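# Feed steel bar through cold saw to length stop

## Task

Push or carry the long steel bar along the roller line so that it passes through the cold saw's open vise and beneath the lifted blade, until its end reaches the length stop (the tip of the little rod at the saw's -y end that faces back toward the blade). The stop must still be in its original setting afterwards, and the bar must remain resting on the rollers. If a short leftover piece of bar was lying on the saw ahead of the stop, place it in the offcut bin, the open-topped box standing on the bench past the stop.

## Robot and tools

Robot: two Doosan arms, left_arm and right_arm, each with a Robotiq 2F-140 gripper and each on its own carriage on one floor track that runs along y at x = 0. left_rail is always the carriage at larger y and carries left_arm; right_rail carries right_arm. The names do not match image sides. Each arm's base sits at x = 0, y = that carriage's position_m, z = 0.03 m, facing +x. right_arm's fingers can fold when pushed, so its grip is firm only near the fingertips. left_arm's fingers are rigid.

Scene frame, fixed to the table: table top at z = 0, +z up, +x the direction the arms face, +y to their left. The table edge is at x = 0.31 m. Results give each gripper's end_effector_position in metres (the point between closed pads), end_effector_quat_wxyz, and velocities. The gripper's fingers point along its own +z and close along its own y.

execute_actions(actions, cameras): runs actions in sequence. An action may hold "rows", "steps", "until", and device commands for left_rail or right_rail. Each row is one list of 18 numbers in [-1, 1] covering both arms, in the order: left dx, dy, dz, rx, ry, rz, left gripper position, force_limit, speed, then the same nine for the right arm. Both arms' numbers are always required. The six pose numbers are an offset, not a pose: measured from that arm's Hand target as it stood when the action began, in that Hand target's own axes, with 1.0 = 0.6 m or 180 degrees; rx, ry, rz form a single rotation vector. Every row counts from the same start, not from the previous row. Sending all six zeros re-asks for the Hand target. Each row lasts one control step (1/30 s); up to 15 rows; "steps" is 1 to 450 (default 15), at least the number of rows; after the last row the arm keeps heading for its final target. Ramp offsets gently (about 0.01 per row is 0.18 m/s) so held parts are not shaken loose. Per step the controller clips commands to 70 mm and 16 degrees from the measured pose.

Gripper numbers: position +1 fully open (140 mm), about -0.8 pads touch, -1 closes until blocked. force_limit and speed both start at +1; lower values give a softer, slower close (speed -1 about 30 mm/s). To leave a gripper unchanged, resend its last three numbers; 0 is a real command. object_status: 0 moving, 1 blocked while opening, 2 blocked while closing (a grip), 3 reached target or pads met. position_measured is in counts (3 open, 230 pads meeting).

Rails: send {"left_rail": {"position_m": p}} etc. Ranges: left_rail -1.1 to 2 m, right_rail -2 to 1.1 m; speed_m_s 0.01 to 1; acceleration_factor 0.1 to 1. {"stop": true} alone brakes it. Then wait with {"steps": n, "until": {"left_rail": {"position_status": ["!=", "moving"]}}}. "until" reads only rail fields, with comparisons =, !=, <, <=, >, >=, or {"all"/"any": {"status": "ended"}}. Keep carriages at least 0.98 m apart. A carriage carries its arm and its row targets along. position_status words: moving, done, contact_stop, time_out, stopped, stopped_with_arm, stopped_for_other_arm, stopped_for_other_carriage; position_answer taken or not_taken. Any out-of-range value or unknown name rejects the whole call.

move(target, speed, blend, stop_force, zero, blocking, cameras): straight-line path for each gripper. target is one 18-number row, or up to 15 such rows, all offsets measured from the same Hand targets, same layout and scale as above. speed in m/s, 0.002 to 2 (default 0.25). blend in metres rounds corners in a list. stop_force 10 to 80 N ends an arm's path when it feels that much push along its travel; use it slowly, only with the carriage standing still, not while the gripper turns, and leave it out when backing off a contact. blocking=false returns early; then call wait or stop before new rows or moves. The result adds a move: line (done, off_target, moving, held, fault) and limits (paced, held). Paths ignore obstacles and the other arm, and should not pass close to an arm's own base.

wait(seconds 0 to 10) lets things run. stop brakes a running move (not the rails). zoom_image(camera, region [x0, y0, x1, y1], at most 504 x 504 px) enlarges a part of the latest image from cam_high, cam_bench_left, cam_bench_right, cam_left_wrist or cam_right_wrist. Cameras: cam_high, cam_low, cam_bench_left, cam_bench_right, cam_left_wrist, cam_right_wrist, each 672x504. read_manual gives licence texts. finished_scene(scene) ends the scene irreversibly; the goal must hold without the robot.

Results also list Joint positions and Joint velocities per arm (rail m, then six joints in rad), Joint torques, Flange force (gripper axes, includes held weight; noisy), Hand target and Tool commands.

Avoid: arms or carriages touching each other, hard hits on the saw or its stop, pressing past a firm contact (arms are stiff), dropping or flinging parts, anything leaving the table (task fails). A 144 N outside force or a joint torque at its limit (elbow 147, wrist joints 41.4 N m) stops the arm for 10 s. Holding heavy loads far out heats motors and can brake the arm 30 to 60 s. Think briefly: the scene keeps running while you write.

Each tool is called after "Request:" as a command line: name --argument value for each argument, lists and objects as JSON in quotes; but a table of rows of numbers goes row by row, as --pt "numbers of a row", without its own name.

## Session

Request:
execute_actions --actions '[{"left_rail":{"position_m":0.95,"speed_m_s":0.5},"steps":240,"until":{"all":{"status":"ended"}}}]'

Scene clock: 0.87 s.
left_arm: end_effector_position=(+0.6600, +0.9494, +0.4937) position_measured=3 object_status=3 end_effector_quat_wxyz=(+0.000, +1.000, +0.000, +0.000) | right_arm: end_effector_position=(+0.6600, -1.1842, +0.4937) position_measured=3 object_status=3 end_effector_quat_wxyz=(+0.000, +1.000, +0.000, +0.000)
Joint positions: left_arm=[0.95 -0.053 0.164 1.35 0 1.628 1.518] | right_arm=[-1.184 -0.053 0.164 1.35 0 1.628 1.518]
Joint torques (N m): left_arm=[-1.46 -59.78 -39.49 4.17 -0.53 -0.13] | right_arm=[2.17 -63.37 -39.8 4.29 -0.48 -0.17]
Flange force (N): left_arm=[6.4 -2.2 -6.9] | right_arm=[12.2 3.2 -6.3]
Hand target: left_arm +0.6600, +0.9494, +0.4937; +0.000, +1.000, +0.000, +0.000 | right_arm +0.6600, -1.1842, +0.4937; +0.000, +1.000, +0.000, +0.000
Tool commands: left_gripper/position=+1.0 left_gripper/force_limit=+1.0 left_gripper/speed=+1.0 right_gripper/position=+1.0 right_gripper/force_limit=+1.0 right_gripper/speed=+1.0
left_rail: position_m=0.950 speed_m_s=0.50 position_status=done
right_rail: position_m=-1.184 position_status=done

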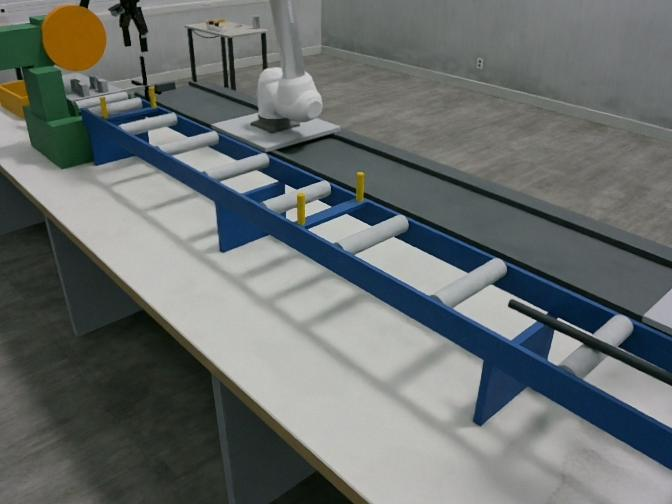

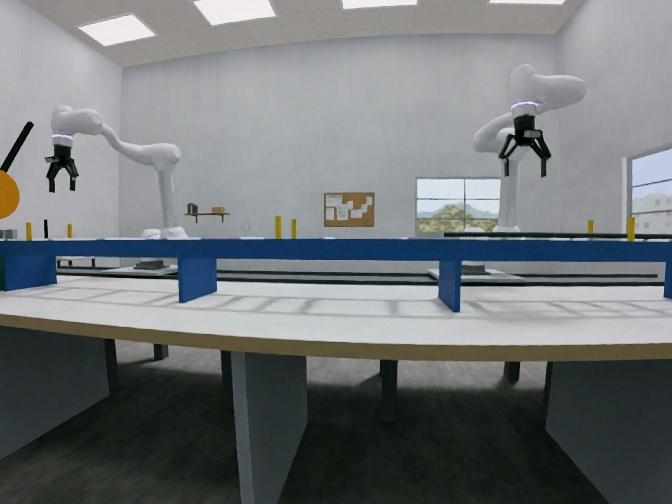

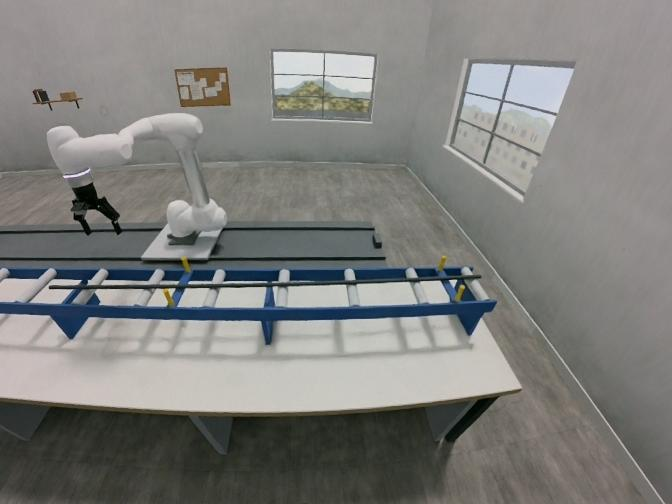

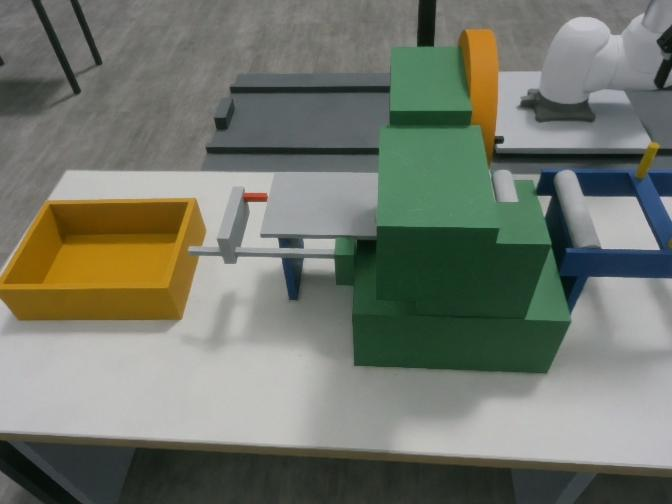

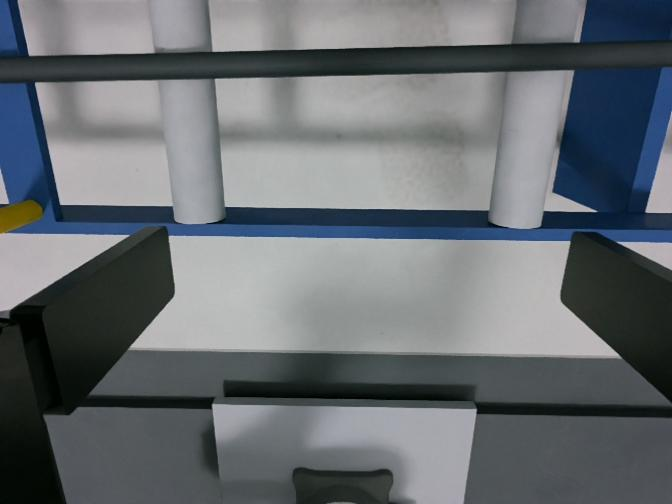

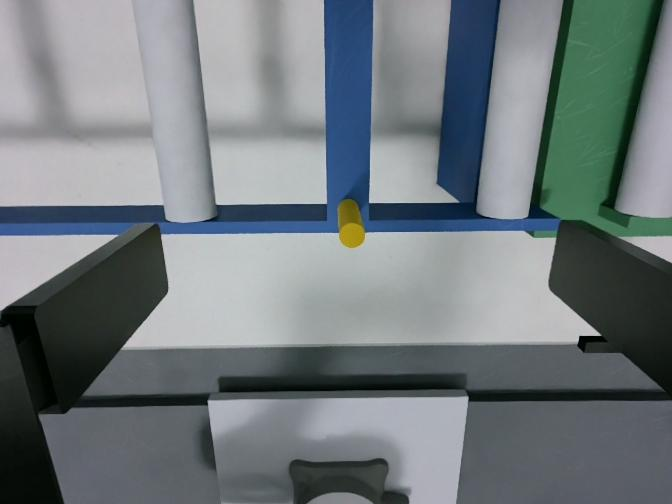

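Request:
move --target '[0.1,0,0.1,0,0,0.5,1,1,1,-0.5,0,-0.25,0,0,0.5,1,1,1]' --cameras '[]'

Request:
execute_actions --actions '[{"right_rail":{"position_m":-2,"speed_m_s":0.5},"left_rail":{"position_m":0.45},"steps":240,"until":{"all":{"status":"ended"}}}]' --cameras '["cam_left_wrist"]'

Request:
execute_actions --actions '[{"left_rail":{"position_m":0.85},"steps":240,"until":{"all":{"status":"ended"}}}]' --cameras '["cam_left_wrist"]'

Scene clock: 17.90 s.
left_arm: end_effector_position=(+0.7200, +0.9495, +0.4337) position_measured=3 object_status=3 end_effector_quat_wxyz=(+0.000, +0.707, -0.707, +0.000) | right_arm: end_effector_position=(+0.3600, -1.1842, +0.6436) position_measured=3 object_status=3 end_effector_quat_wxyz=(+0.000, +0.707, -0.707, +0.000)
Joint positions: left_arm=[0.95 -0.049 0.262 1.336 0 1.544 3.093] | right_arm=[-1.184 -0.098 -0.27 1.482 0 1.929 3.044]
Joint torques (N m): left_arm=[-1.04 -69.61 -39.62 4.13 -0.44 -0.42] | right_arm=[1.91 -14.3 -37.2 3.93 -0.45 -0.1]
Flange force (N): left_arm=[-2.1 -6.3 -6.1] | right_arm=[5.0 -5.9 -8.4]
Hand target: left_arm +0.7200, +0.9495, +0.4337; +0.000, +0.707, -0.707, +0.000 | right_arm +0.3600, -1.1842, +0.6437; +0.000, +0.707, -0.707, +0.000
Off the commanded pose: left_arm 0.000 m, 0 deg | right_arm 0.000 m, 0 deg.
left_rail: position_m=0.950 speed_m_s=0.50 position_status=done
right_rail: position_m=-1.184 position_status=done
move: done
No camera images: "cameras" was empty.

Scene clock: 20.30 s.
left_arm: end_effector_position=(+0.7200, +0.4495, +0.4336) position_measured=3 object_status=3 end_effector_quat_wxyz=(+0.000, +0.707, -0.707, +0.000) | right_arm: end_effector_position=(+0.3600, -2.0005, +0.6437) position_measured=3 object_status=3 end_effector_quat_wxyz=(+0.000, +0.707, -0.707, +0.000)
Joint positions: left_arm=[0.45 -0.049 0.262 1.336 0 1.544 3.093] | right_arm=[-2 -0.097 -0.27 1.482 0 1.929 3.044]
Joint torques (N m): left_arm=[-1.01 -69.46 -39.49 4.09 -0.44 -0.16] | right_arm=[2.19 -14.47 -37.13 3.99 -0.5 -0.15]
Flange force (N): left_arm=[-1.6 -6.2 -6.3] | right_arm=[5.6 -5.8 -9.0]
Hand target: left_arm +0.7200, +0.4495, +0.4337; +0.000, +0.707, -0.707, +0.000 | right_arm +0.3600, -2.0005, +0.6437; +0.000, +0.707, -0.707, +0.000
Tool commands: left_gripper/position=+1.0 left_gripper/force_limit=+1.0 left_gripper/speed=+1.0 right_gripper/position=+1.0 right_gripper/force_limit=+1.0 right_gripper/speed=+1.0
Off the commanded pose: left_arm 0.000 m, 0 deg | right_arm 0.000 m, 0 deg.
left_rail: position_m=0.450 speed_m_s=0.50 position_status=done
right_rail: position_m=-2.000 speed_m_s=0.50 position_status=done
Images, in order (width x height): cam_left_wrist 672x504.

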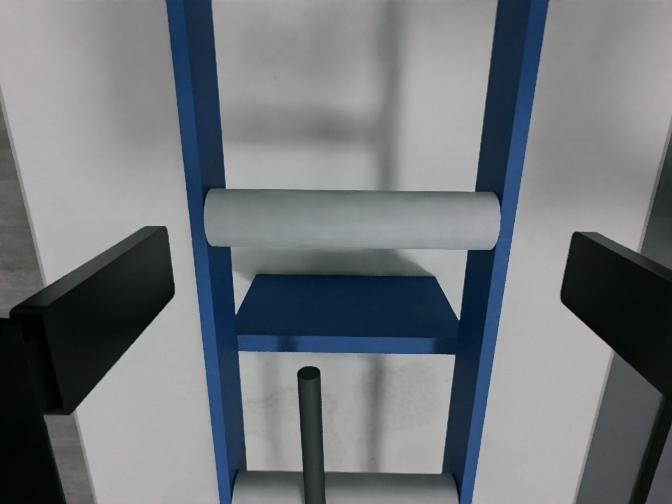

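Scene clock: 21.87 s.
left_arm: end_effector_position=(+0.7200, +0.8495, +0.4337) position_measured=3 object_status=3 end_effector_quat_wxyz=(+0.000, +0.707, -0.707, +0.000) | right_arm: end_effector_position=(+0.3600, -2.0005, +0.6437) position_measured=3 object_status=3 end_effector_quat_wxyz=(+0.000, +0.707, -0.707, +0.000)
Joint positions: left_arm=[0.85 -0.049 0.262 1.336 0 1.544 3.093] | right_arm=[-2 -0.097 -0.27 1.482 0 1.929 3.044]
Joint torques (N m): left_arm=[-1.19 -69.66 -39.63 4.15 -0.45 -0.14] | right_arm=[2.09 -14.45 -37.27 3.98 -0.48 -0.13]
Flange force (N): left_arm=[-1.6 -6.5 -6.1] | right_arm=[5.4 -5.8 -8.5]
Hand target: left_arm +0.7200, +0.8494, +0.4337; +0.000, +0.707, -0.707, +0.000 | right_arm +0.3600, -2.0005, +0.6437; +0.000, +0.707, -0.707, +0.000
Tool commands: left_gripper/position=+1.0 left_gripper/force_limit=+1.0 left_gripper/speed=+1.0 right_gripper/position=+1.0 right_gripper/force_limit=+1.0 right_gripper/speed=+1.0
Off the commanded pose: left_arm 0.000 m, 0 deg | right_arm 0.000 m, 0 deg.
left_rail: position_m=0.850 speed_m_s=0.50 position_status=done
right_rail: position_m=-2.000 speed_m_s=0.50 position_status=done
Images, in order (width x height): cam_left_wrist 672x504.

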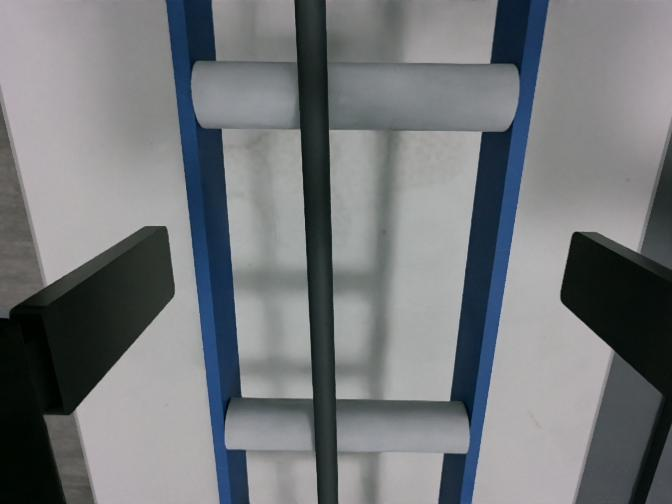

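Request:
move --target '[0,-0.0417,0.2,0,0,-0.013,0,-0.5,-0.2,0,0,0,0,0,0,1,1,1]' --speed 0.1 --cameras '["cam_left_wrist"]'

Request:
move --target '[0,0,0.055,0,0,0,0,-0.5,-0.2,0,0,0,0,0,0,1,1,1]' --speed 0.05 --stop_force 15 --cameras '[]'

Request:
execute_actions --actions '[{"rows":[[0,0,0,0,0,0,-1,0,-1,0,0,0,0,0,0,1,1,1]],"steps":90}]' --cameras '["cam_left_wrist"]'

Request:
move --target '[0,0.04,-0.003,0,0,0.011,-1,0,-1,0,0,0,0,0,0,1,1,1]' --speed 0.02 --cameras '["cam_left_wrist","cam_bench_left","cam_high"]'

Scene clock: 47.63 s.
left_arm: end_effector_position=(+0.7450, +0.8495, +0.3137) position_measured=129 object_status=3 end_effector_quat_wxyz=(+0.000, +0.721, -0.693, +0.000) | right_arm: end_effector_position=(+0.3600, -2.0005, +0.6437) position_measured=3 object_status=3 end_effector_quat_wxyz=(+0.000, +0.707, -0.707, +0.000)
Joint positions: left_arm=[0.85 -0.047 0.327 1.467 0 1.348 3.054] | right_arm=[-2 -0.097 -0.27 1.482 0 1.929 3.044]
Joint torques (N m): left_arm=[-1.48 -74.94 -38.65 4 -0.43 -0.15] | right_arm=[2.02 -14.56 -37.19 3.99 -0.46 -0.17]
Flange force (N): left_arm=[-2.2 -6.2 -4.9] | right_arm=[5.1 -6.3 -8.7]
Hand target: left_arm +0.7450, +0.8495, +0.3137; +0.000, +0.721, -0.693, +0.000 | right_arm +0.3600, -2.0005, +0.6437; +0.000, +0.707, -0.707, +0.000
Off the commanded pose: left_arm 0.000 m, 0 deg | right_arm 0.000 m, 0 deg.
left_rail: position_m=0.850 speed_m_s=0.50 position_status=done
right_rail: position_m=-2.000 speed_m_s=0.50 position_status=done
move: done
Images, in order (width x height): cam_left_wrist 672x504.

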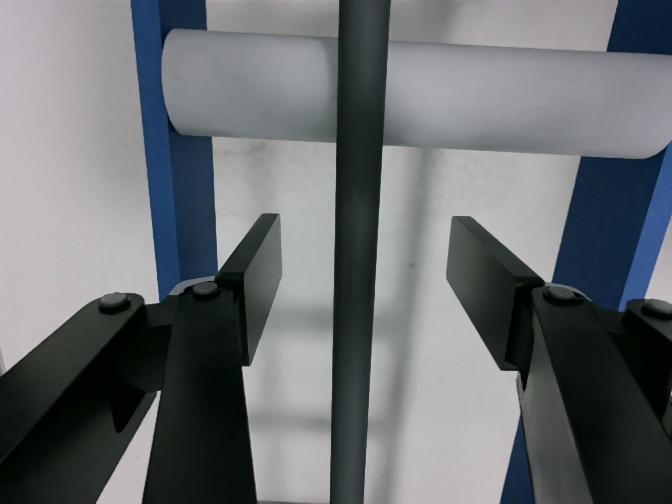

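Scene clock: 49.03 s.
left_arm: end_effector_position=(+0.7450, +0.8495, +0.2807) position_measured=129 object_status=3 end_effector_quat_wxyz=(+0.000, +0.721, -0.693, +0.000) | right_arm: end_effector_position=(+0.3600, -2.0005, +0.6437) position_measured=3 object_status=3 end_effector_quat_wxyz=(+0.000, +0.707, -0.707, +0.000)
Joint positions: left_arm=[0.85 -0.047 0.34 1.51 0 1.292 3.054] | right_arm=[-2 -0.097 -0.27 1.482 0 1.929 3.044]
Joint torques (N m): left_arm=[-0.99 -75.45 -38.06 3.94 -0.49 -0.12] | right_arm=[1.97 -14.43 -37.26 3.98 -0.47 -0.13]
Flange force (N): left_arm=[-1.2 -5.8 -4.8] | right_arm=[5.0 -5.5 -8.6]
Hand target: left_arm +0.7450, +0.8495, +0.2807; +0.000, +0.721, -0.693, +0.000 | right_arm +0.3600, -2.0005, +0.6437; +0.000, +0.707, -0.707, +0.000
Off the commanded pose: left_arm 0.000 m, 0 deg | right_arm 0.000 m, 0 deg.
left_rail: position_m=0.850 speed_m_s=0.50 position_status=done
right_rail: position_m=-2.000 speed_m_s=0.50 position_status=done
move: done
No camera images: "cameras" was empty.

Scene clock: 52.23 s.
left_arm: end_effector_position=(+0.7450, +0.8495, +0.2806) position_measured=203 object_status=2 end_effector_quat_wxyz=(+0.000, +0.721, -0.693, +0.000) | right_arm: end_effector_position=(+0.3600, -2.0005, +0.6437) position_measured=3 object_status=3 end_effector_quat_wxyz=(+0.000, +0.707, -0.707, +0.000)
Joint positions: left_arm=[0.85 -0.047 0.34 1.51 0 1.292 3.054] | right_arm=[-2 -0.097 -0.27 1.482 0 1.929 3.044]
Joint torques (N m): left_arm=[-0.38 -72.04 -34.53 3.77 0.18 -0.69] | right_arm=[1.89 -14.52 -37.19 3.98 -0.48 -0.17]
Flange force (N): left_arm=[-1.3 -7.6 -9.7] | right_arm=[4.7 -5.9 -8.8]
Hand target: left_arm +0.7450, +0.8495, +0.2807; +0.000, +0.721, -0.693, +0.000 | right_arm +0.3600, -2.0005, +0.6437; +0.000, +0.707, -0.707, +0.000
Off the commanded pose: left_arm 0.000 m, 0 deg | right_arm 0.000 m, 0 deg.
left_rail: position_m=0.850 speed_m_s=0.50 position_status=done
right_rail: position_m=-2.000 speed_m_s=0.50 position_status=done
Images, in order (width x height): cam_left_wrist 672x504.

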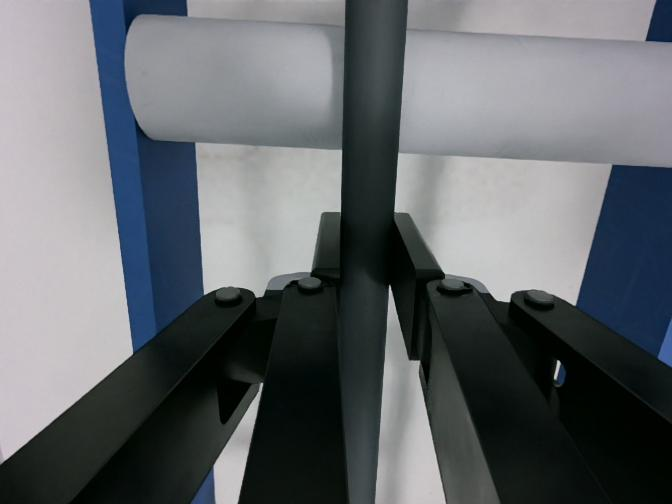

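Scene clock: 53.70 s.
left_arm: end_effector_position=(+0.7210, +0.8485, +0.2824) position_measured=203 object_status=2 end_effector_quat_wxyz=(+0.000, +0.709, -0.705, +0.000) | right_arm: end_effector_position=(+0.3600, -2.0005, +0.6437) position_measured=3 object_status=3 end_effector_quat_wxyz=(+0.000, +0.707, -0.707, +0.000)
Joint positions: left_arm=[0.85 -0.05 0.302 1.558 0 1.282 3.085] | right_arm=[-2 -0.097 -0.27 1.482 0 1.929 3.044]
Joint torques (N m): left_arm=[-1.87 -91.02 -52.54 4.14 -0.58 0.51] | right_arm=[2.02 -14.57 -37.31 3.99 -0.47 -0.12]
Flange force (N): left_arm=[-2.0 -5.2 22.1] | right_arm=[5.1 -5.6 -8.6]
Hand target: left_arm +0.7210, +0.8485, +0.2825; +0.000, +0.709, -0.705, +0.000 | right_arm +0.3600, -2.0005, +0.6437; +0.000, +0.707, -0.707, +0.000
Off the commanded pose: left_arm 0.000 m, 0 deg | right_arm 0.000 m, 0 deg.
left_rail: position_m=0.850 speed_m_s=0.50 position_status=done
right_rail: position_m=-2.000 speed_m_s=0.50 position_status=done
move: done
Images, in order (width x height): cam_high 672x504, cam_bench_left 672x504, cam_left_wrist 672x504.

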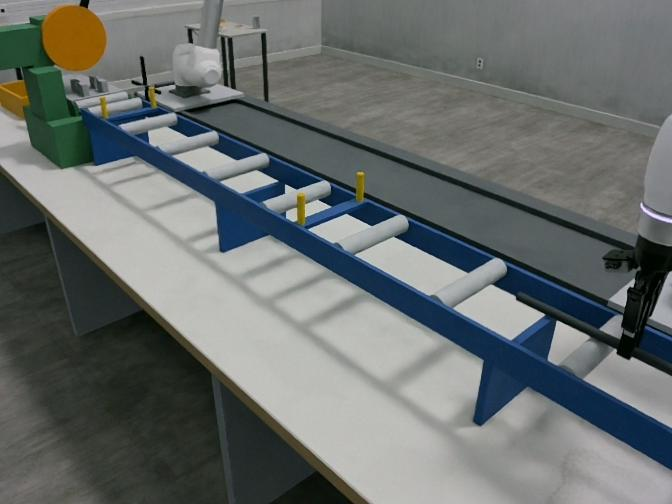

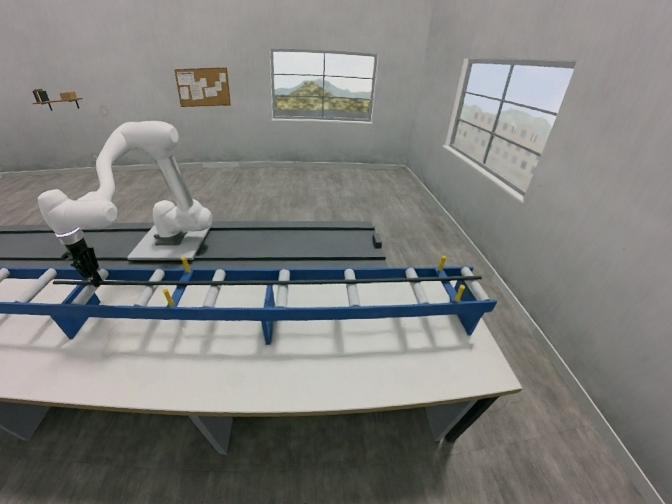

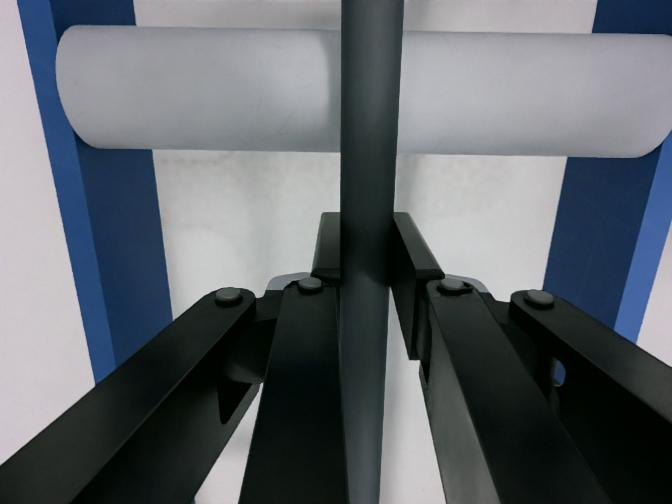

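Request:
execute_actions --actions '[{"left_rail":{"position_m":-0.95,"speed_m_s":0.3,"acceleration_factor":0.3},"steps":300,"until":{"all":{"status":"ended"}}}]' --cameras '["cam_left_wrist","cam_high","cam_bench_left"]'

Request:
execute_actions --actions '[{"rows":[[0,0,0,0,0,0,-0.1,0,-1,0,0,0,0,0,0,1,1,1]],"steps":60}]' --cameras '[]'

Request:
move --target '[0,0,-0.25,0,0,0.002,-0.1,0,-1,0,0,0,0,0,0,1,1,1]' --cameras '["cam_left_wrist"]'

Request:
execute_actions --actions '[{"left_rail":{"position_m":-0.4},"steps":300,"until":{"all":{"status":"ended"}}}]' --cameras '["cam_left_wrist"]'

Scene clock: 75.83 s.
left_arm: end_effector_position=(+0.7210, -0.9515, +0.2824) position_measured=203 object_status=2 end_effector_quat_wxyz=(+0.000, +0.709, -0.705, +0.000) | right_arm: end_effector_position=(+0.3600, -2.0005, +0.6437) position_measured=3 object_status=3 end_effector_quat_wxyz=(+0.000, +0.707, -0.707, +0.000)
Joint positions: left_arm=[-0.95 -0.05 0.302 1.558 0 1.282 3.085] | right_arm=[-2 -0.097 -0.27 1.482 0 1.929 3.044]
Joint torques (N m): left_arm=[-1.6 -90.86 -52.18 4.15 -0.56 0.46] | right_arm=[1.96 -14.54 -37.26 3.95 -0.49 -0.14]
Flange force (N): left_arm=[-1.4 -5.9 21.8] | right_arm=[5.1 -6.2 -8.6]
Hand target: left_arm +0.7210, -0.9515, +0.2825; +0.000, +0.709, -0.705, +0.000 | right_arm +0.3600, -2.0005, +0.6437; +0.000, +0.707, -0.707, +0.000
Tool commands: left_gripper/position=-1.0 left_gripper/force_limit=+0.0 left_gripper/speed=-1.0 right_gripper/position=+1.0 right_gripper/force_limit=+1.0 right_gripper/speed=+1.0
Off the commanded pose: left_arm 0.000 m, 0 deg | right_arm 0.000 m, 0 deg.
left_rail: position_m=-0.950 speed_m_s=0.30 position_status=done
right_rail: position_m=-2.000 speed_m_s=0.50 position_status=done
Images, in order (width x height): cam_high 672x504, cam_bench_left 672x504, cam_left_wrist 672x504.

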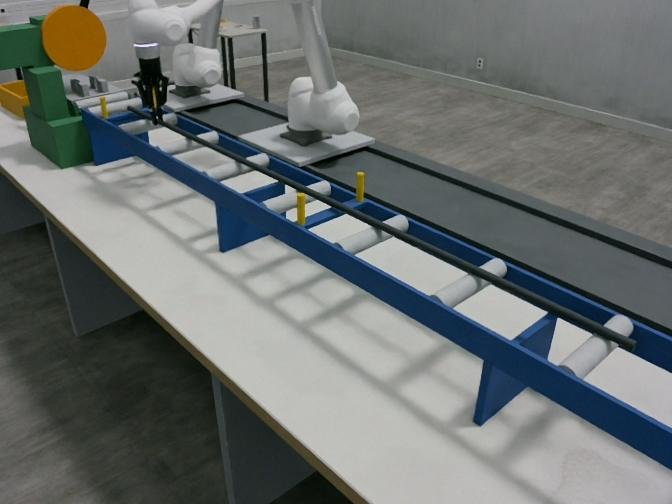

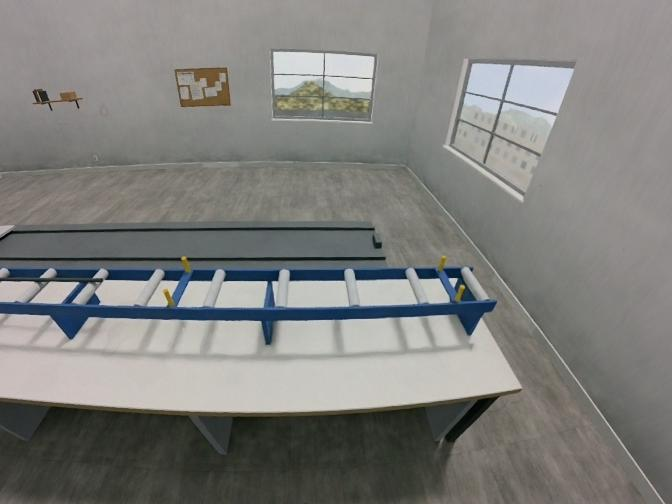

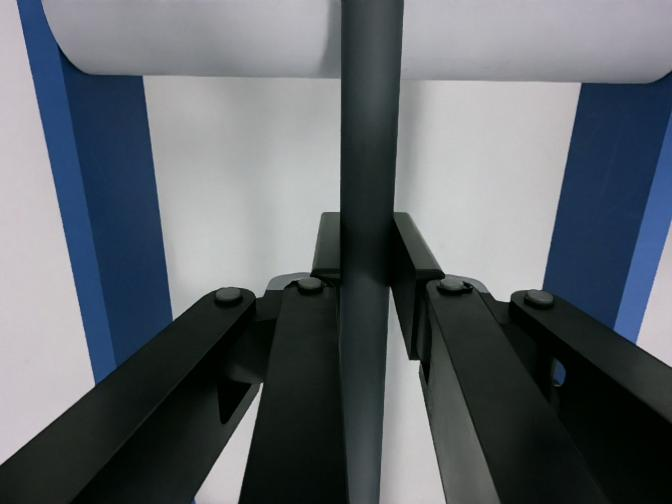

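Scene clock: 78.03 s.
left_arm: end_effector_position=(+0.7210, -0.9515, +0.2825) position_measured=141 object_status=3 end_effector_quat_wxyz=(+0.000, +0.709, -0.705, +0.000) | right_arm: end_effector_position=(+0.3600, -2.0005, +0.6437) position_measured=3 object_status=3 end_effector_quat_wxyz=(+0.000, +0.707, -0.707, +0.000)
Joint positions: left_arm=[-0.95 -0.05 0.302 1.558 0 1.282 3.085] | right_arm=[-2 -0.097 -0.27 1.482 0 1.929 3.044]
Joint torques (N m): left_arm=[-1.01 -71.46 -37.92 3.93 -0.44 -0.14] | right_arm=[2.03 -14.53 -37.33 3.94 -0.49 -0.15]
Flange force (N): left_arm=[-1.4 -5.5 -4.7] | right_arm=[5.0 -5.3 -8.4]
Hand target: left_arm +0.7210, -0.9515, +0.2825; +0.000, +0.709, -0.705, +0.000 | right_arm +0.3600, -2.0005, +0.6437; +0.000, +0.707, -0.707, +0.000
Off the commanded pose: left_arm 0.000 m, 0 deg | right_arm 0.000 m, 0 deg.
left_rail: position_m=-0.950 speed_m_s=0.30 position_status=done
right_rail: position_m=-2.000 speed_m_s=0.50 position_status=done
No camera images: "cameras" was empty.

Scene clock: 79.07 s.
left_arm: end_effector_position=(+0.7210, -0.9515, +0.4324) position_measured=141 object_status=3 end_effector_quat_wxyz=(+0.000, +0.707, -0.707, +0.000) | right_arm: end_effector_position=(+0.3600, -2.0005, +0.6437) position_measured=3 object_status=3 end_effector_quat_wxyz=(+0.000, +0.707, -0.707, +0.000)
Joint positions: left_arm=[-0.95 -0.05 0.263 1.336 0 1.542 3.092] | right_arm=[-2 -0.097 -0.27 1.482 0 1.929 3.044]
Joint torques (N m): left_arm=[-0.97 -69.7 -38.91 4.16 -0.45 -0.13] | right_arm=[1.79 -14.51 -37.18 3.99 -0.49 -0.16]
Flange force (N): left_arm=[-1.3 -7.8 -7.2] | right_arm=[4.7 -6.6 -8.8]
Hand target: left_arm +0.7210, -0.9515, +0.4325; +0.000, +0.707, -0.707, +0.000 | right_arm +0.3600, -2.0005, +0.6437; +0.000, +0.707, -0.707, +0.000
Off the commanded pose: left_arm 0.000 m, 0 deg | right_arm 0.000 m, 0 deg.
left_rail: position_m=-0.950 speed_m_s=0.30 position_status=done
right_rail: position_m=-2.000 speed_m_s=0.50 position_status=done
move: done
Images, in order (width x height): cam_left_wrist 672x504.

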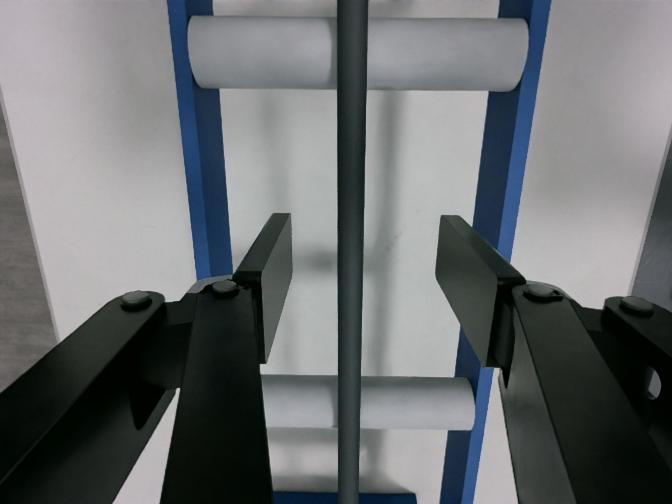

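Scene clock: 82.17 s.
left_arm: end_effector_position=(+0.7210, -0.4015, +0.4325) position_measured=141 object_status=3 end_effector_quat_wxyz=(+0.000, +0.707, -0.707, +0.000) | right_arm: end_effector_position=(+0.3600, -2.0005, +0.6437) position_measured=3 object_status=3 end_effector_quat_wxyz=(+0.000, +0.707, -0.707, +0.000)
Joint positions: left_arm=[-0.4 -0.05 0.263 1.336 0 1.542 3.092] | right_arm=[-2 -0.097 -0.27 1.482 0 1.929 3.044]
Joint torques (N m): left_arm=[-1.18 -69.85 -39.38 4.14 -0.45 -0.17] | right_arm=[2.1 -14.68 -37.25 3.98 -0.49 -0.14]
Flange force (N): left_arm=[-1.9 -6.8 -6.6] | right_arm=[5.3 -5.8 -8.7]
Hand target: left_arm +0.7210, -0.4015, +0.4325; +0.000, +0.707, -0.707, +0.000 | right_arm +0.3600, -2.0005, +0.6437; +0.000, +0.707, -0.707, +0.000
Tool commands: left_gripper/position=-0.1 left_gripper/force_limit=+0.0 left_gripper/speed=-1.0 right_gripper/position=+1.0 right_gripper/force_limit=+1.0 right_gripper/speed=+1.0
Off the commanded pose: left_arm 0.000 m, 0 deg | right_arm 0.000 m, 0 deg.
left_rail: position_m=-0.400 speed_m_s=0.30 position_status=done
right_rail: position_m=-2.000 speed_m_s=0.50 position_status=done
Images, in order (width x height): cam_left_wrist 672x504.

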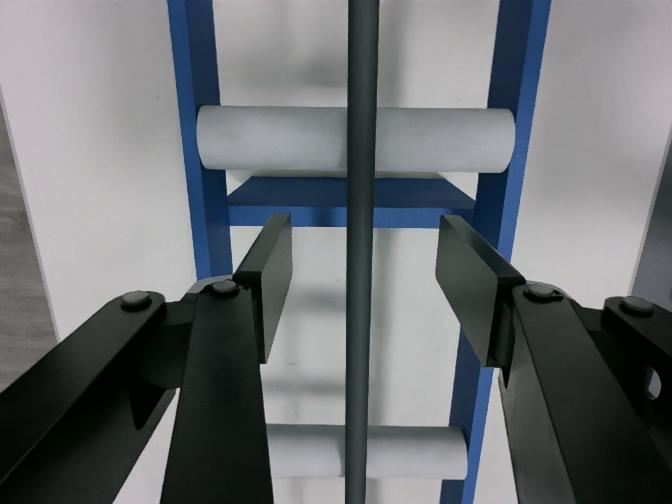

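Request:
execute_actions --actions '[{"left_rail":{"position_m":-0.29},"steps":300,"until":{"all":{"status":"ended"}}}]' --cameras '[]'

Request:
move --target '[0,0.0125,0.253,0,0,-0.005,-0.1,0,-1,0,0,0,0,0,0,1,1,1]' --speed 0.1 --cameras '["cam_left_wrist"]'

Request:
execute_actions --actions '[{"rows":[[0,0,0,0,0,0,-1,0,-1,0,0,0,0,0,0,1,1,1]],"steps":75}]' --cameras '[]'

Request:
move --target '[0,-0.0125,-0.002,0,0,0.005,-1,0,-1,0,0,0,0,0,0,1,1,1]' --speed 0.02 --cameras '["cam_left_wrist"]'

Request:
execute_actions --actions '[{"left_rail":{"position_m":-0.59,"speed_m_s":0.1},"steps":300,"until":{"all":{"status":"ended"}}}]' --cameras '["cam_bench_right","cam_high","cam_left_wrist"]'

Request:
zoom_image --camera "cam_high" --region '[40, 40, 200, 160]'

Scene clock: 110.77 s.
left_arm: end_effector_position=(+0.7210, -0.2915, +0.4325) position_measured=141 object_status=3 end_effector_quat_wxyz=(+0.000, +0.707, -0.707, +0.000) | right_arm: end_effector_position=(+0.3600, -2.0005, +0.6437) position_measured=3 object_status=3 end_effector_quat_wxyz=(+0.000, +0.707, -0.707, +0.000)
Joint positions: left_arm=[-0.29 -0.05 0.263 1.336 0 1.542 3.092] | right_arm=[-2 -0.097 -0.27 1.482 0 1.929 3.044]
Joint torques (N m): left_arm=[-1.23 -69.75 -39.49 4.13 -0.44 -0.15] | right_arm=[2.01 -14.57 -37.24 3.95 -0.49 -0.16]
Flange force (N): left_arm=[-2.0 -6.6 -6.3] | right_arm=[5.4 -6.8 -8.6]
Hand target: left_arm +0.7210, -0.2915, +0.4325; +0.000, +0.707, -0.707, +0.000 | right_arm +0.3600, -2.0005, +0.6437; +0.000, +0.707, -0.707, +0.000
Tool commands: left_gripper/position=-0.1 left_gripper/force_limit=+0.0 left_gripper/speed=-1.0 right_gripper/position=+1.0 right_gripper/force_limit=+1.0 right_gripper/speed=+1.0
Off the commanded pose: left_arm 0.000 m, 0 deg | right_arm 0.000 m, 0 deg.
left_rail: position_m=-0.290 speed_m_s=0.30 position_status=done
right_rail: position_m=-2.000 speed_m_s=0.50 position_status=done
No camera images: "cameras" was empty.

Scene clock: 112.63 s.
left_arm: end_effector_position=(+0.7135, -0.2915, +0.2807) position_measured=141 object_status=3 end_effector_quat_wxyz=(+0.000, +0.713, -0.702, +0.000) | right_arm: end_effector_position=(+0.3600, -2.0005, +0.6437) position_measured=3 object_status=3 end_effector_quat_wxyz=(+0.000, +0.707, -0.707, +0.000)
Joint positions: left_arm=[-0.29 -0.05 0.291 1.576 0 1.275 3.075] | right_arm=[-2 -0.097 -0.27 1.482 0 1.929 3.044]
Joint torques (N m): left_arm=[-0.76 -70.67 -37.82 3.96 -0.5 -0.17] | right_arm=[1.84 -14.53 -37.26 3.96 -0.47 -0.16]
Flange force (N): left_arm=[-1.0 -6.1 -4.8] | right_arm=[4.7 -6.0 -8.6]
Hand target: left_arm +0.7135, -0.2915, +0.2807; +0.000, +0.713, -0.702, +0.000 | right_arm +0.3600, -2.0005, +0.6437; +0.000, +0.707, -0.707, +0.000
Off the commanded pose: left_arm 0.000 m, 0 deg | right_arm 0.000 m, 0 deg.
left_rail: position_m=-0.290 speed_m_s=0.30 position_status=done
right_rail: position_m=-2.000 speed_m_s=0.50 position_status=done
move: done
Images, in order (width x height): cam_left_wrist 672x504.

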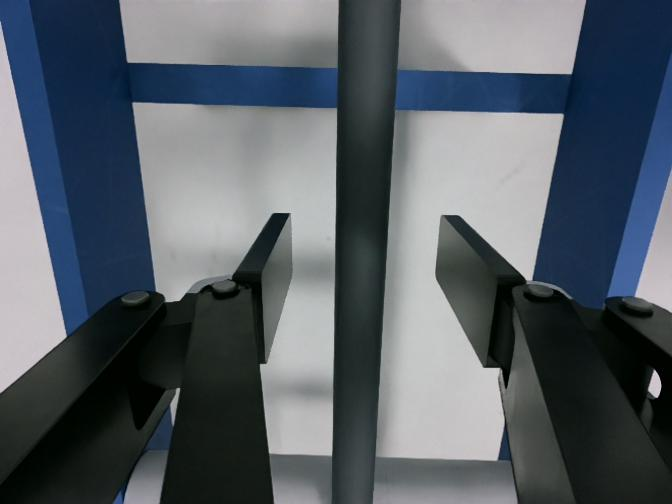

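Scene clock: 115.33 s.
left_arm: end_effector_position=(+0.7135, -0.2915, +0.2806) position_measured=203 object_status=2 end_effector_quat_wxyz=(+0.000, +0.713, -0.702, +0.000) | right_arm: end_effector_position=(+0.3600, -2.0005, +0.6437) position_measured=3 object_status=3 end_effector_quat_wxyz=(+0.000, +0.707, -0.707, +0.000)
Joint positions: left_arm=[-0.29 -0.05 0.291 1.576 0 1.275 3.075] | right_arm=[-2 -0.097 -0.27 1.482 0 1.929 3.044]
Joint torques (N m): left_arm=[-0.62 -64.49 -33.73 3.84 -0.74 -0.42] | right_arm=[2.03 -14.53 -37.23 3.94 -0.47 -0.16]
Flange force (N): left_arm=[-1.5 -4.9 -13.1] | right_arm=[5.3 -6.4 -8.5]
Hand target: left_arm +0.7135, -0.2915, +0.2807; +0.000, +0.713, -0.702, +0.000 | right_arm +0.3600, -2.0005, +0.6437; +0.000, +0.707, -0.707, +0.000
Off the commanded pose: left_arm 0.000 m, 0 deg | right_arm 0.000 m, 0 deg.
left_rail: position_m=-0.290 speed_m_s=0.30 position_status=done
right_rail: position_m=-2.000 speed_m_s=0.50 position_status=done
No camera images: "cameras" was empty.

Scene clock: 116.07 s.
left_arm: end_effector_position=(+0.7210, -0.2914, +0.2818) position_measured=203 object_status=2 end_effector_quat_wxyz=(+0.000, +0.707, -0.707, +0.000) | right_arm: end_effector_position=(+0.3600, -2.0005, +0.6437) position_measured=3 object_status=3 end_effector_quat_wxyz=(+0.000, +0.707, -0.707, +0.000)
Joint positions: left_arm=[-0.29 -0.05 0.302 1.559 0 1.28 3.092] | right_arm=[-2 -0.097 -0.27 1.482 0 1.929 3.044]
Joint torques (N m): left_arm=[-1.93 -89.86 -54.36 4.4 -2.38 0.73] | right_arm=[1.9 -14.37 -37.2 3.96 -0.46 -0.16]
Flange force (N): left_arm=[-1.8 -0.6 20.9] | right_arm=[5.0 -6.2 -8.5]
Hand target: left_arm +0.7210, -0.2914, +0.2819; +0.000, +0.707, -0.707, +0.000 | right_arm +0.3600, -2.0005, +0.6437; +0.000, +0.707, -0.707, +0.000
Off the commanded pose: left_arm 0.000 m, 0 deg | right_arm 0.000 m, 0 deg.
left_rail: position_m=-0.290 speed_m_s=0.30 position_status=done
right_rail: position_m=-2.000 speed_m_s=0.50 position_status=done
move: done
Images, in order (width x height): cam_left_wrist 672x504.

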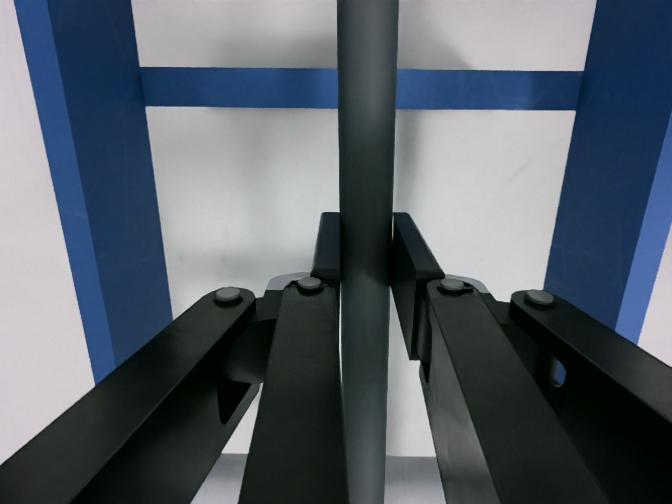

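Scene clock: 119.63 s.
left_arm: end_effector_position=(+0.7210, -0.5914, +0.2819) position_measured=203 object_status=2 end_effector_quat_wxyz=(+0.000, +0.707, -0.707, +0.000) | right_arm: end_effector_position=(+0.3600, -2.0005, +0.6437) position_measured=3 object_status=3 end_effector_quat_wxyz=(+0.000, +0.707, -0.707, +0.000)
Joint positions: left_arm=[-0.59 -0.05 0.302 1.559 0 1.28 3.092] | right_arm=[-2 -0.097 -0.27 1.482 0 1.929 3.044]
Joint torques (N m): left_arm=[-1.77 -91.65 -55.12 4.21 -1.95 0.77] | right_arm=[1.8 -14.75 -37.23 3.97 -0.44 -0.15]
Flange force (N): left_arm=[-1.1 -1.6 23.4] | right_arm=[4.5 -6.3 -8.7]
Hand target: left_arm +0.7210, -0.5914, +0.2819; +0.000, +0.707, -0.707, +0.000 | right_arm +0.3600, -2.0005, +0.6437; +0.000, +0.707, -0.707, +0.000
Tool commands: left_gripper/position=-1.0 left_gripper/force_limit=+0.0 left_gripper/speed=-1.0 right_gripper/position=+1.0 right_gripper/force_limit=+1.0 right_gripper/speed=+1.0
Off the commanded pose: left_arm 0.000 m, 0 deg | right_arm 0.000 m, 0 deg.
left_rail: position_m=-0.590 speed_m_s=0.10 position_status=done
right_rail: position_m=-2.000 speed_m_s=0.50 position_status=done
Images, in order (width x height): cam_high 672x504, cam_bench_right 672x504, cam_left_wrist 672x504.

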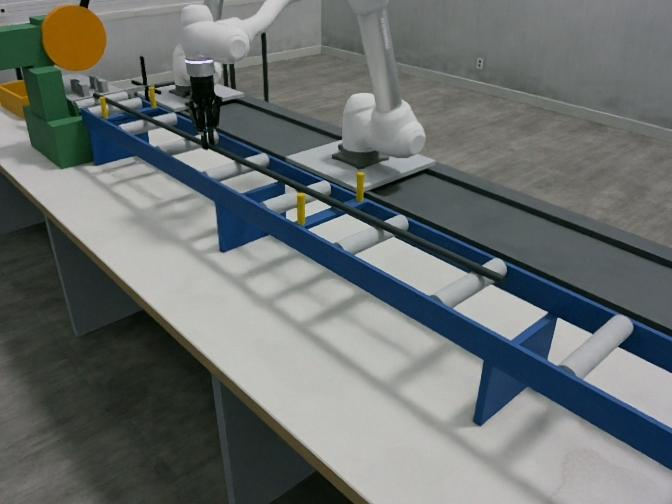

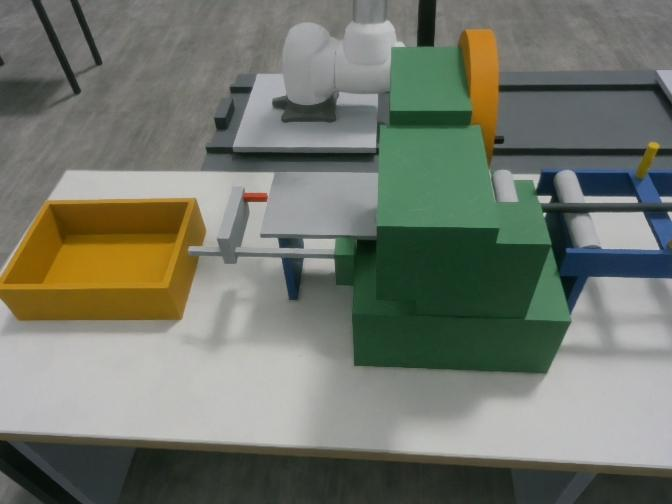

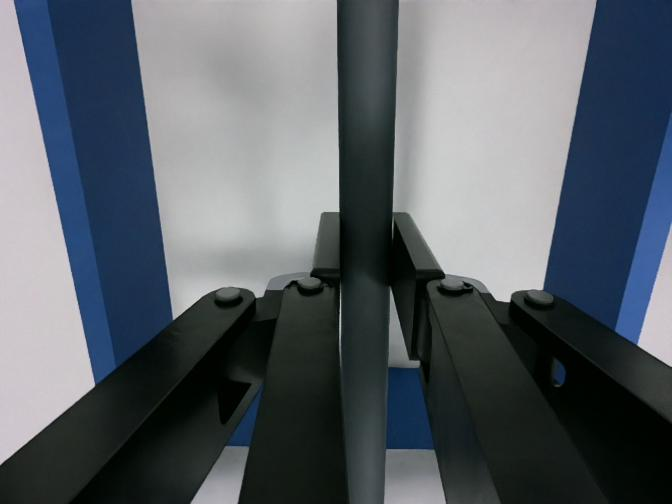

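Scaled by 3.150 from the camera's 672x504 image, which has a finer 960x720 frame.

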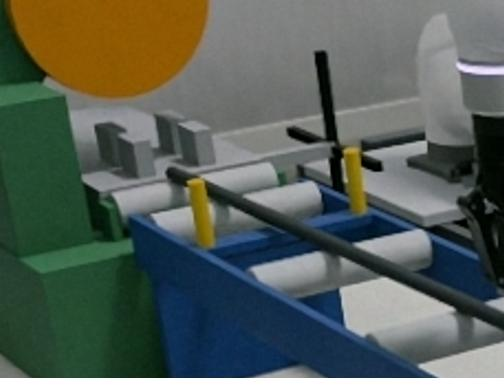

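Request:
move --target '[0,0,-0.003,0,0,0.011,-1,0,-1,0,0,0,0,0,0,1,1,1]' --speed 0.02 --cameras '["cam_left_wrist","cam_bench_right","cam_high"]'

Request:
zoom_image --camera "cam_high" --region '[40, 40, 200, 160]'

Scene clock: 127.60 s.
left_arm: end_effector_position=(+0.7210, -0.5914, +0.2836) position_measured=203 object_status=2 end_effector_quat_wxyz=(+0.000, +0.695, -0.719, +0.000) | right_arm: end_effector_position=(+0.3600, -2.0005, +0.6437) position_measured=3 object_status=3 end_effector_quat_wxyz=(+0.000, +0.707, -0.707, +0.000)
Joint positions: left_arm=[-0.59 -0.05 0.301 1.557 0 1.284 3.126] | right_arm=[-2 -0.097 -0.27 1.482 0 1.929 3.044]
Joint torques (N m): left_arm=[-1.84 -99.6 -58.55 4.42 -0.27 1.09] | right_arm=[1.94 -14.65 -37.23 3.96 -0.47 -0.17]
Flange force (N): left_arm=[-1.5 -5.9 34.1] | right_arm=[5.0 -6.5 -8.7]
Hand target: left_arm +0.7210, -0.5914, +0.2837; +0.000, +0.695, -0.719, +0.000 | right_arm +0.3600, -2.0005, +0.6437; +0.000, +0.707, -0.707, +0.000
Off the commanded pose: left_arm 0.000 m, 0 deg | right_arm 0.000 m, 0 deg.
left_rail: position_m=-0.590 speed_m_s=0.10 position_status=done
right_rail: position_m=-2.000 speed_m_s=0.50 position_status=done
move: done
Images, in order (width x height): cam_high 672x504, cam_bench_right 672x504, cam_left_wrist 672x504.

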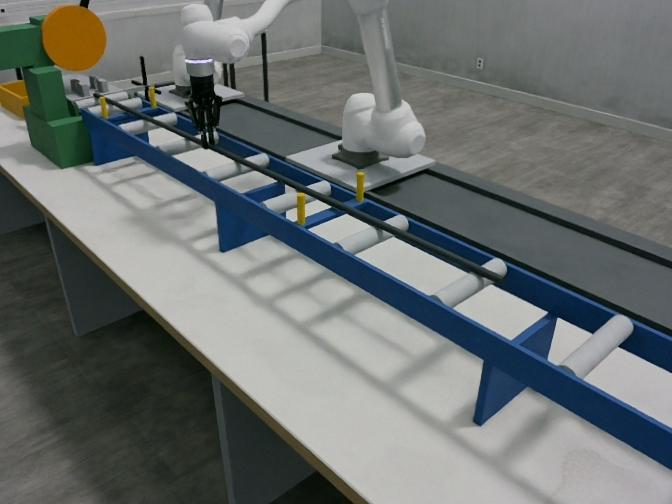

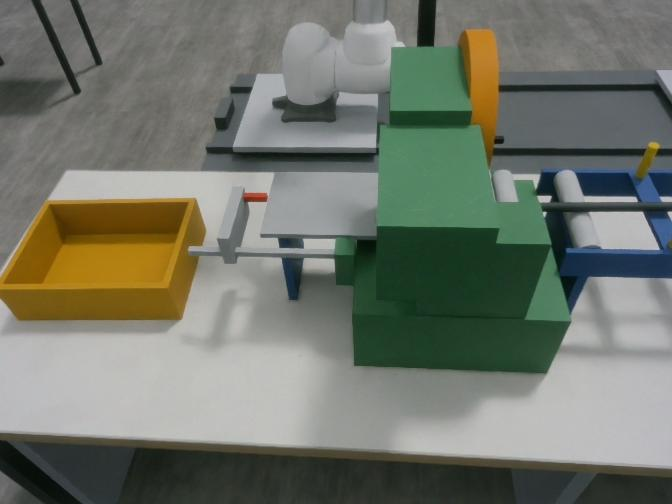

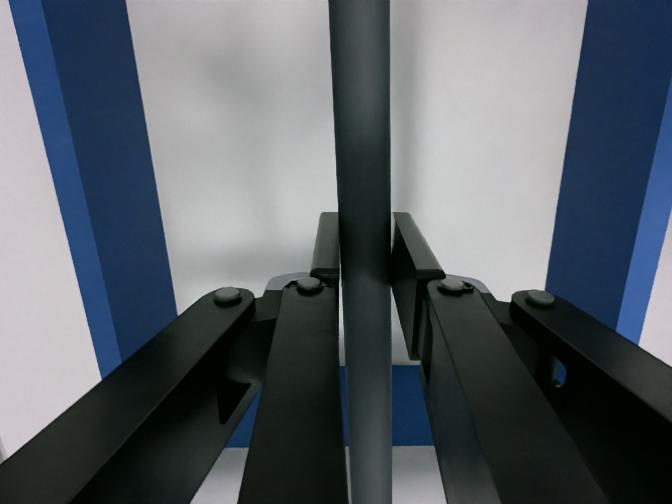

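Scaled by 3.150 from the camera's 672x504 image, which has a finer 960x720 frame.

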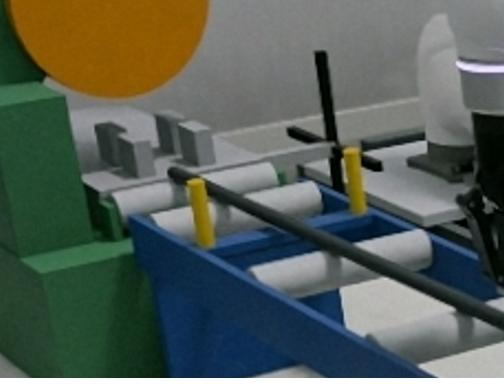

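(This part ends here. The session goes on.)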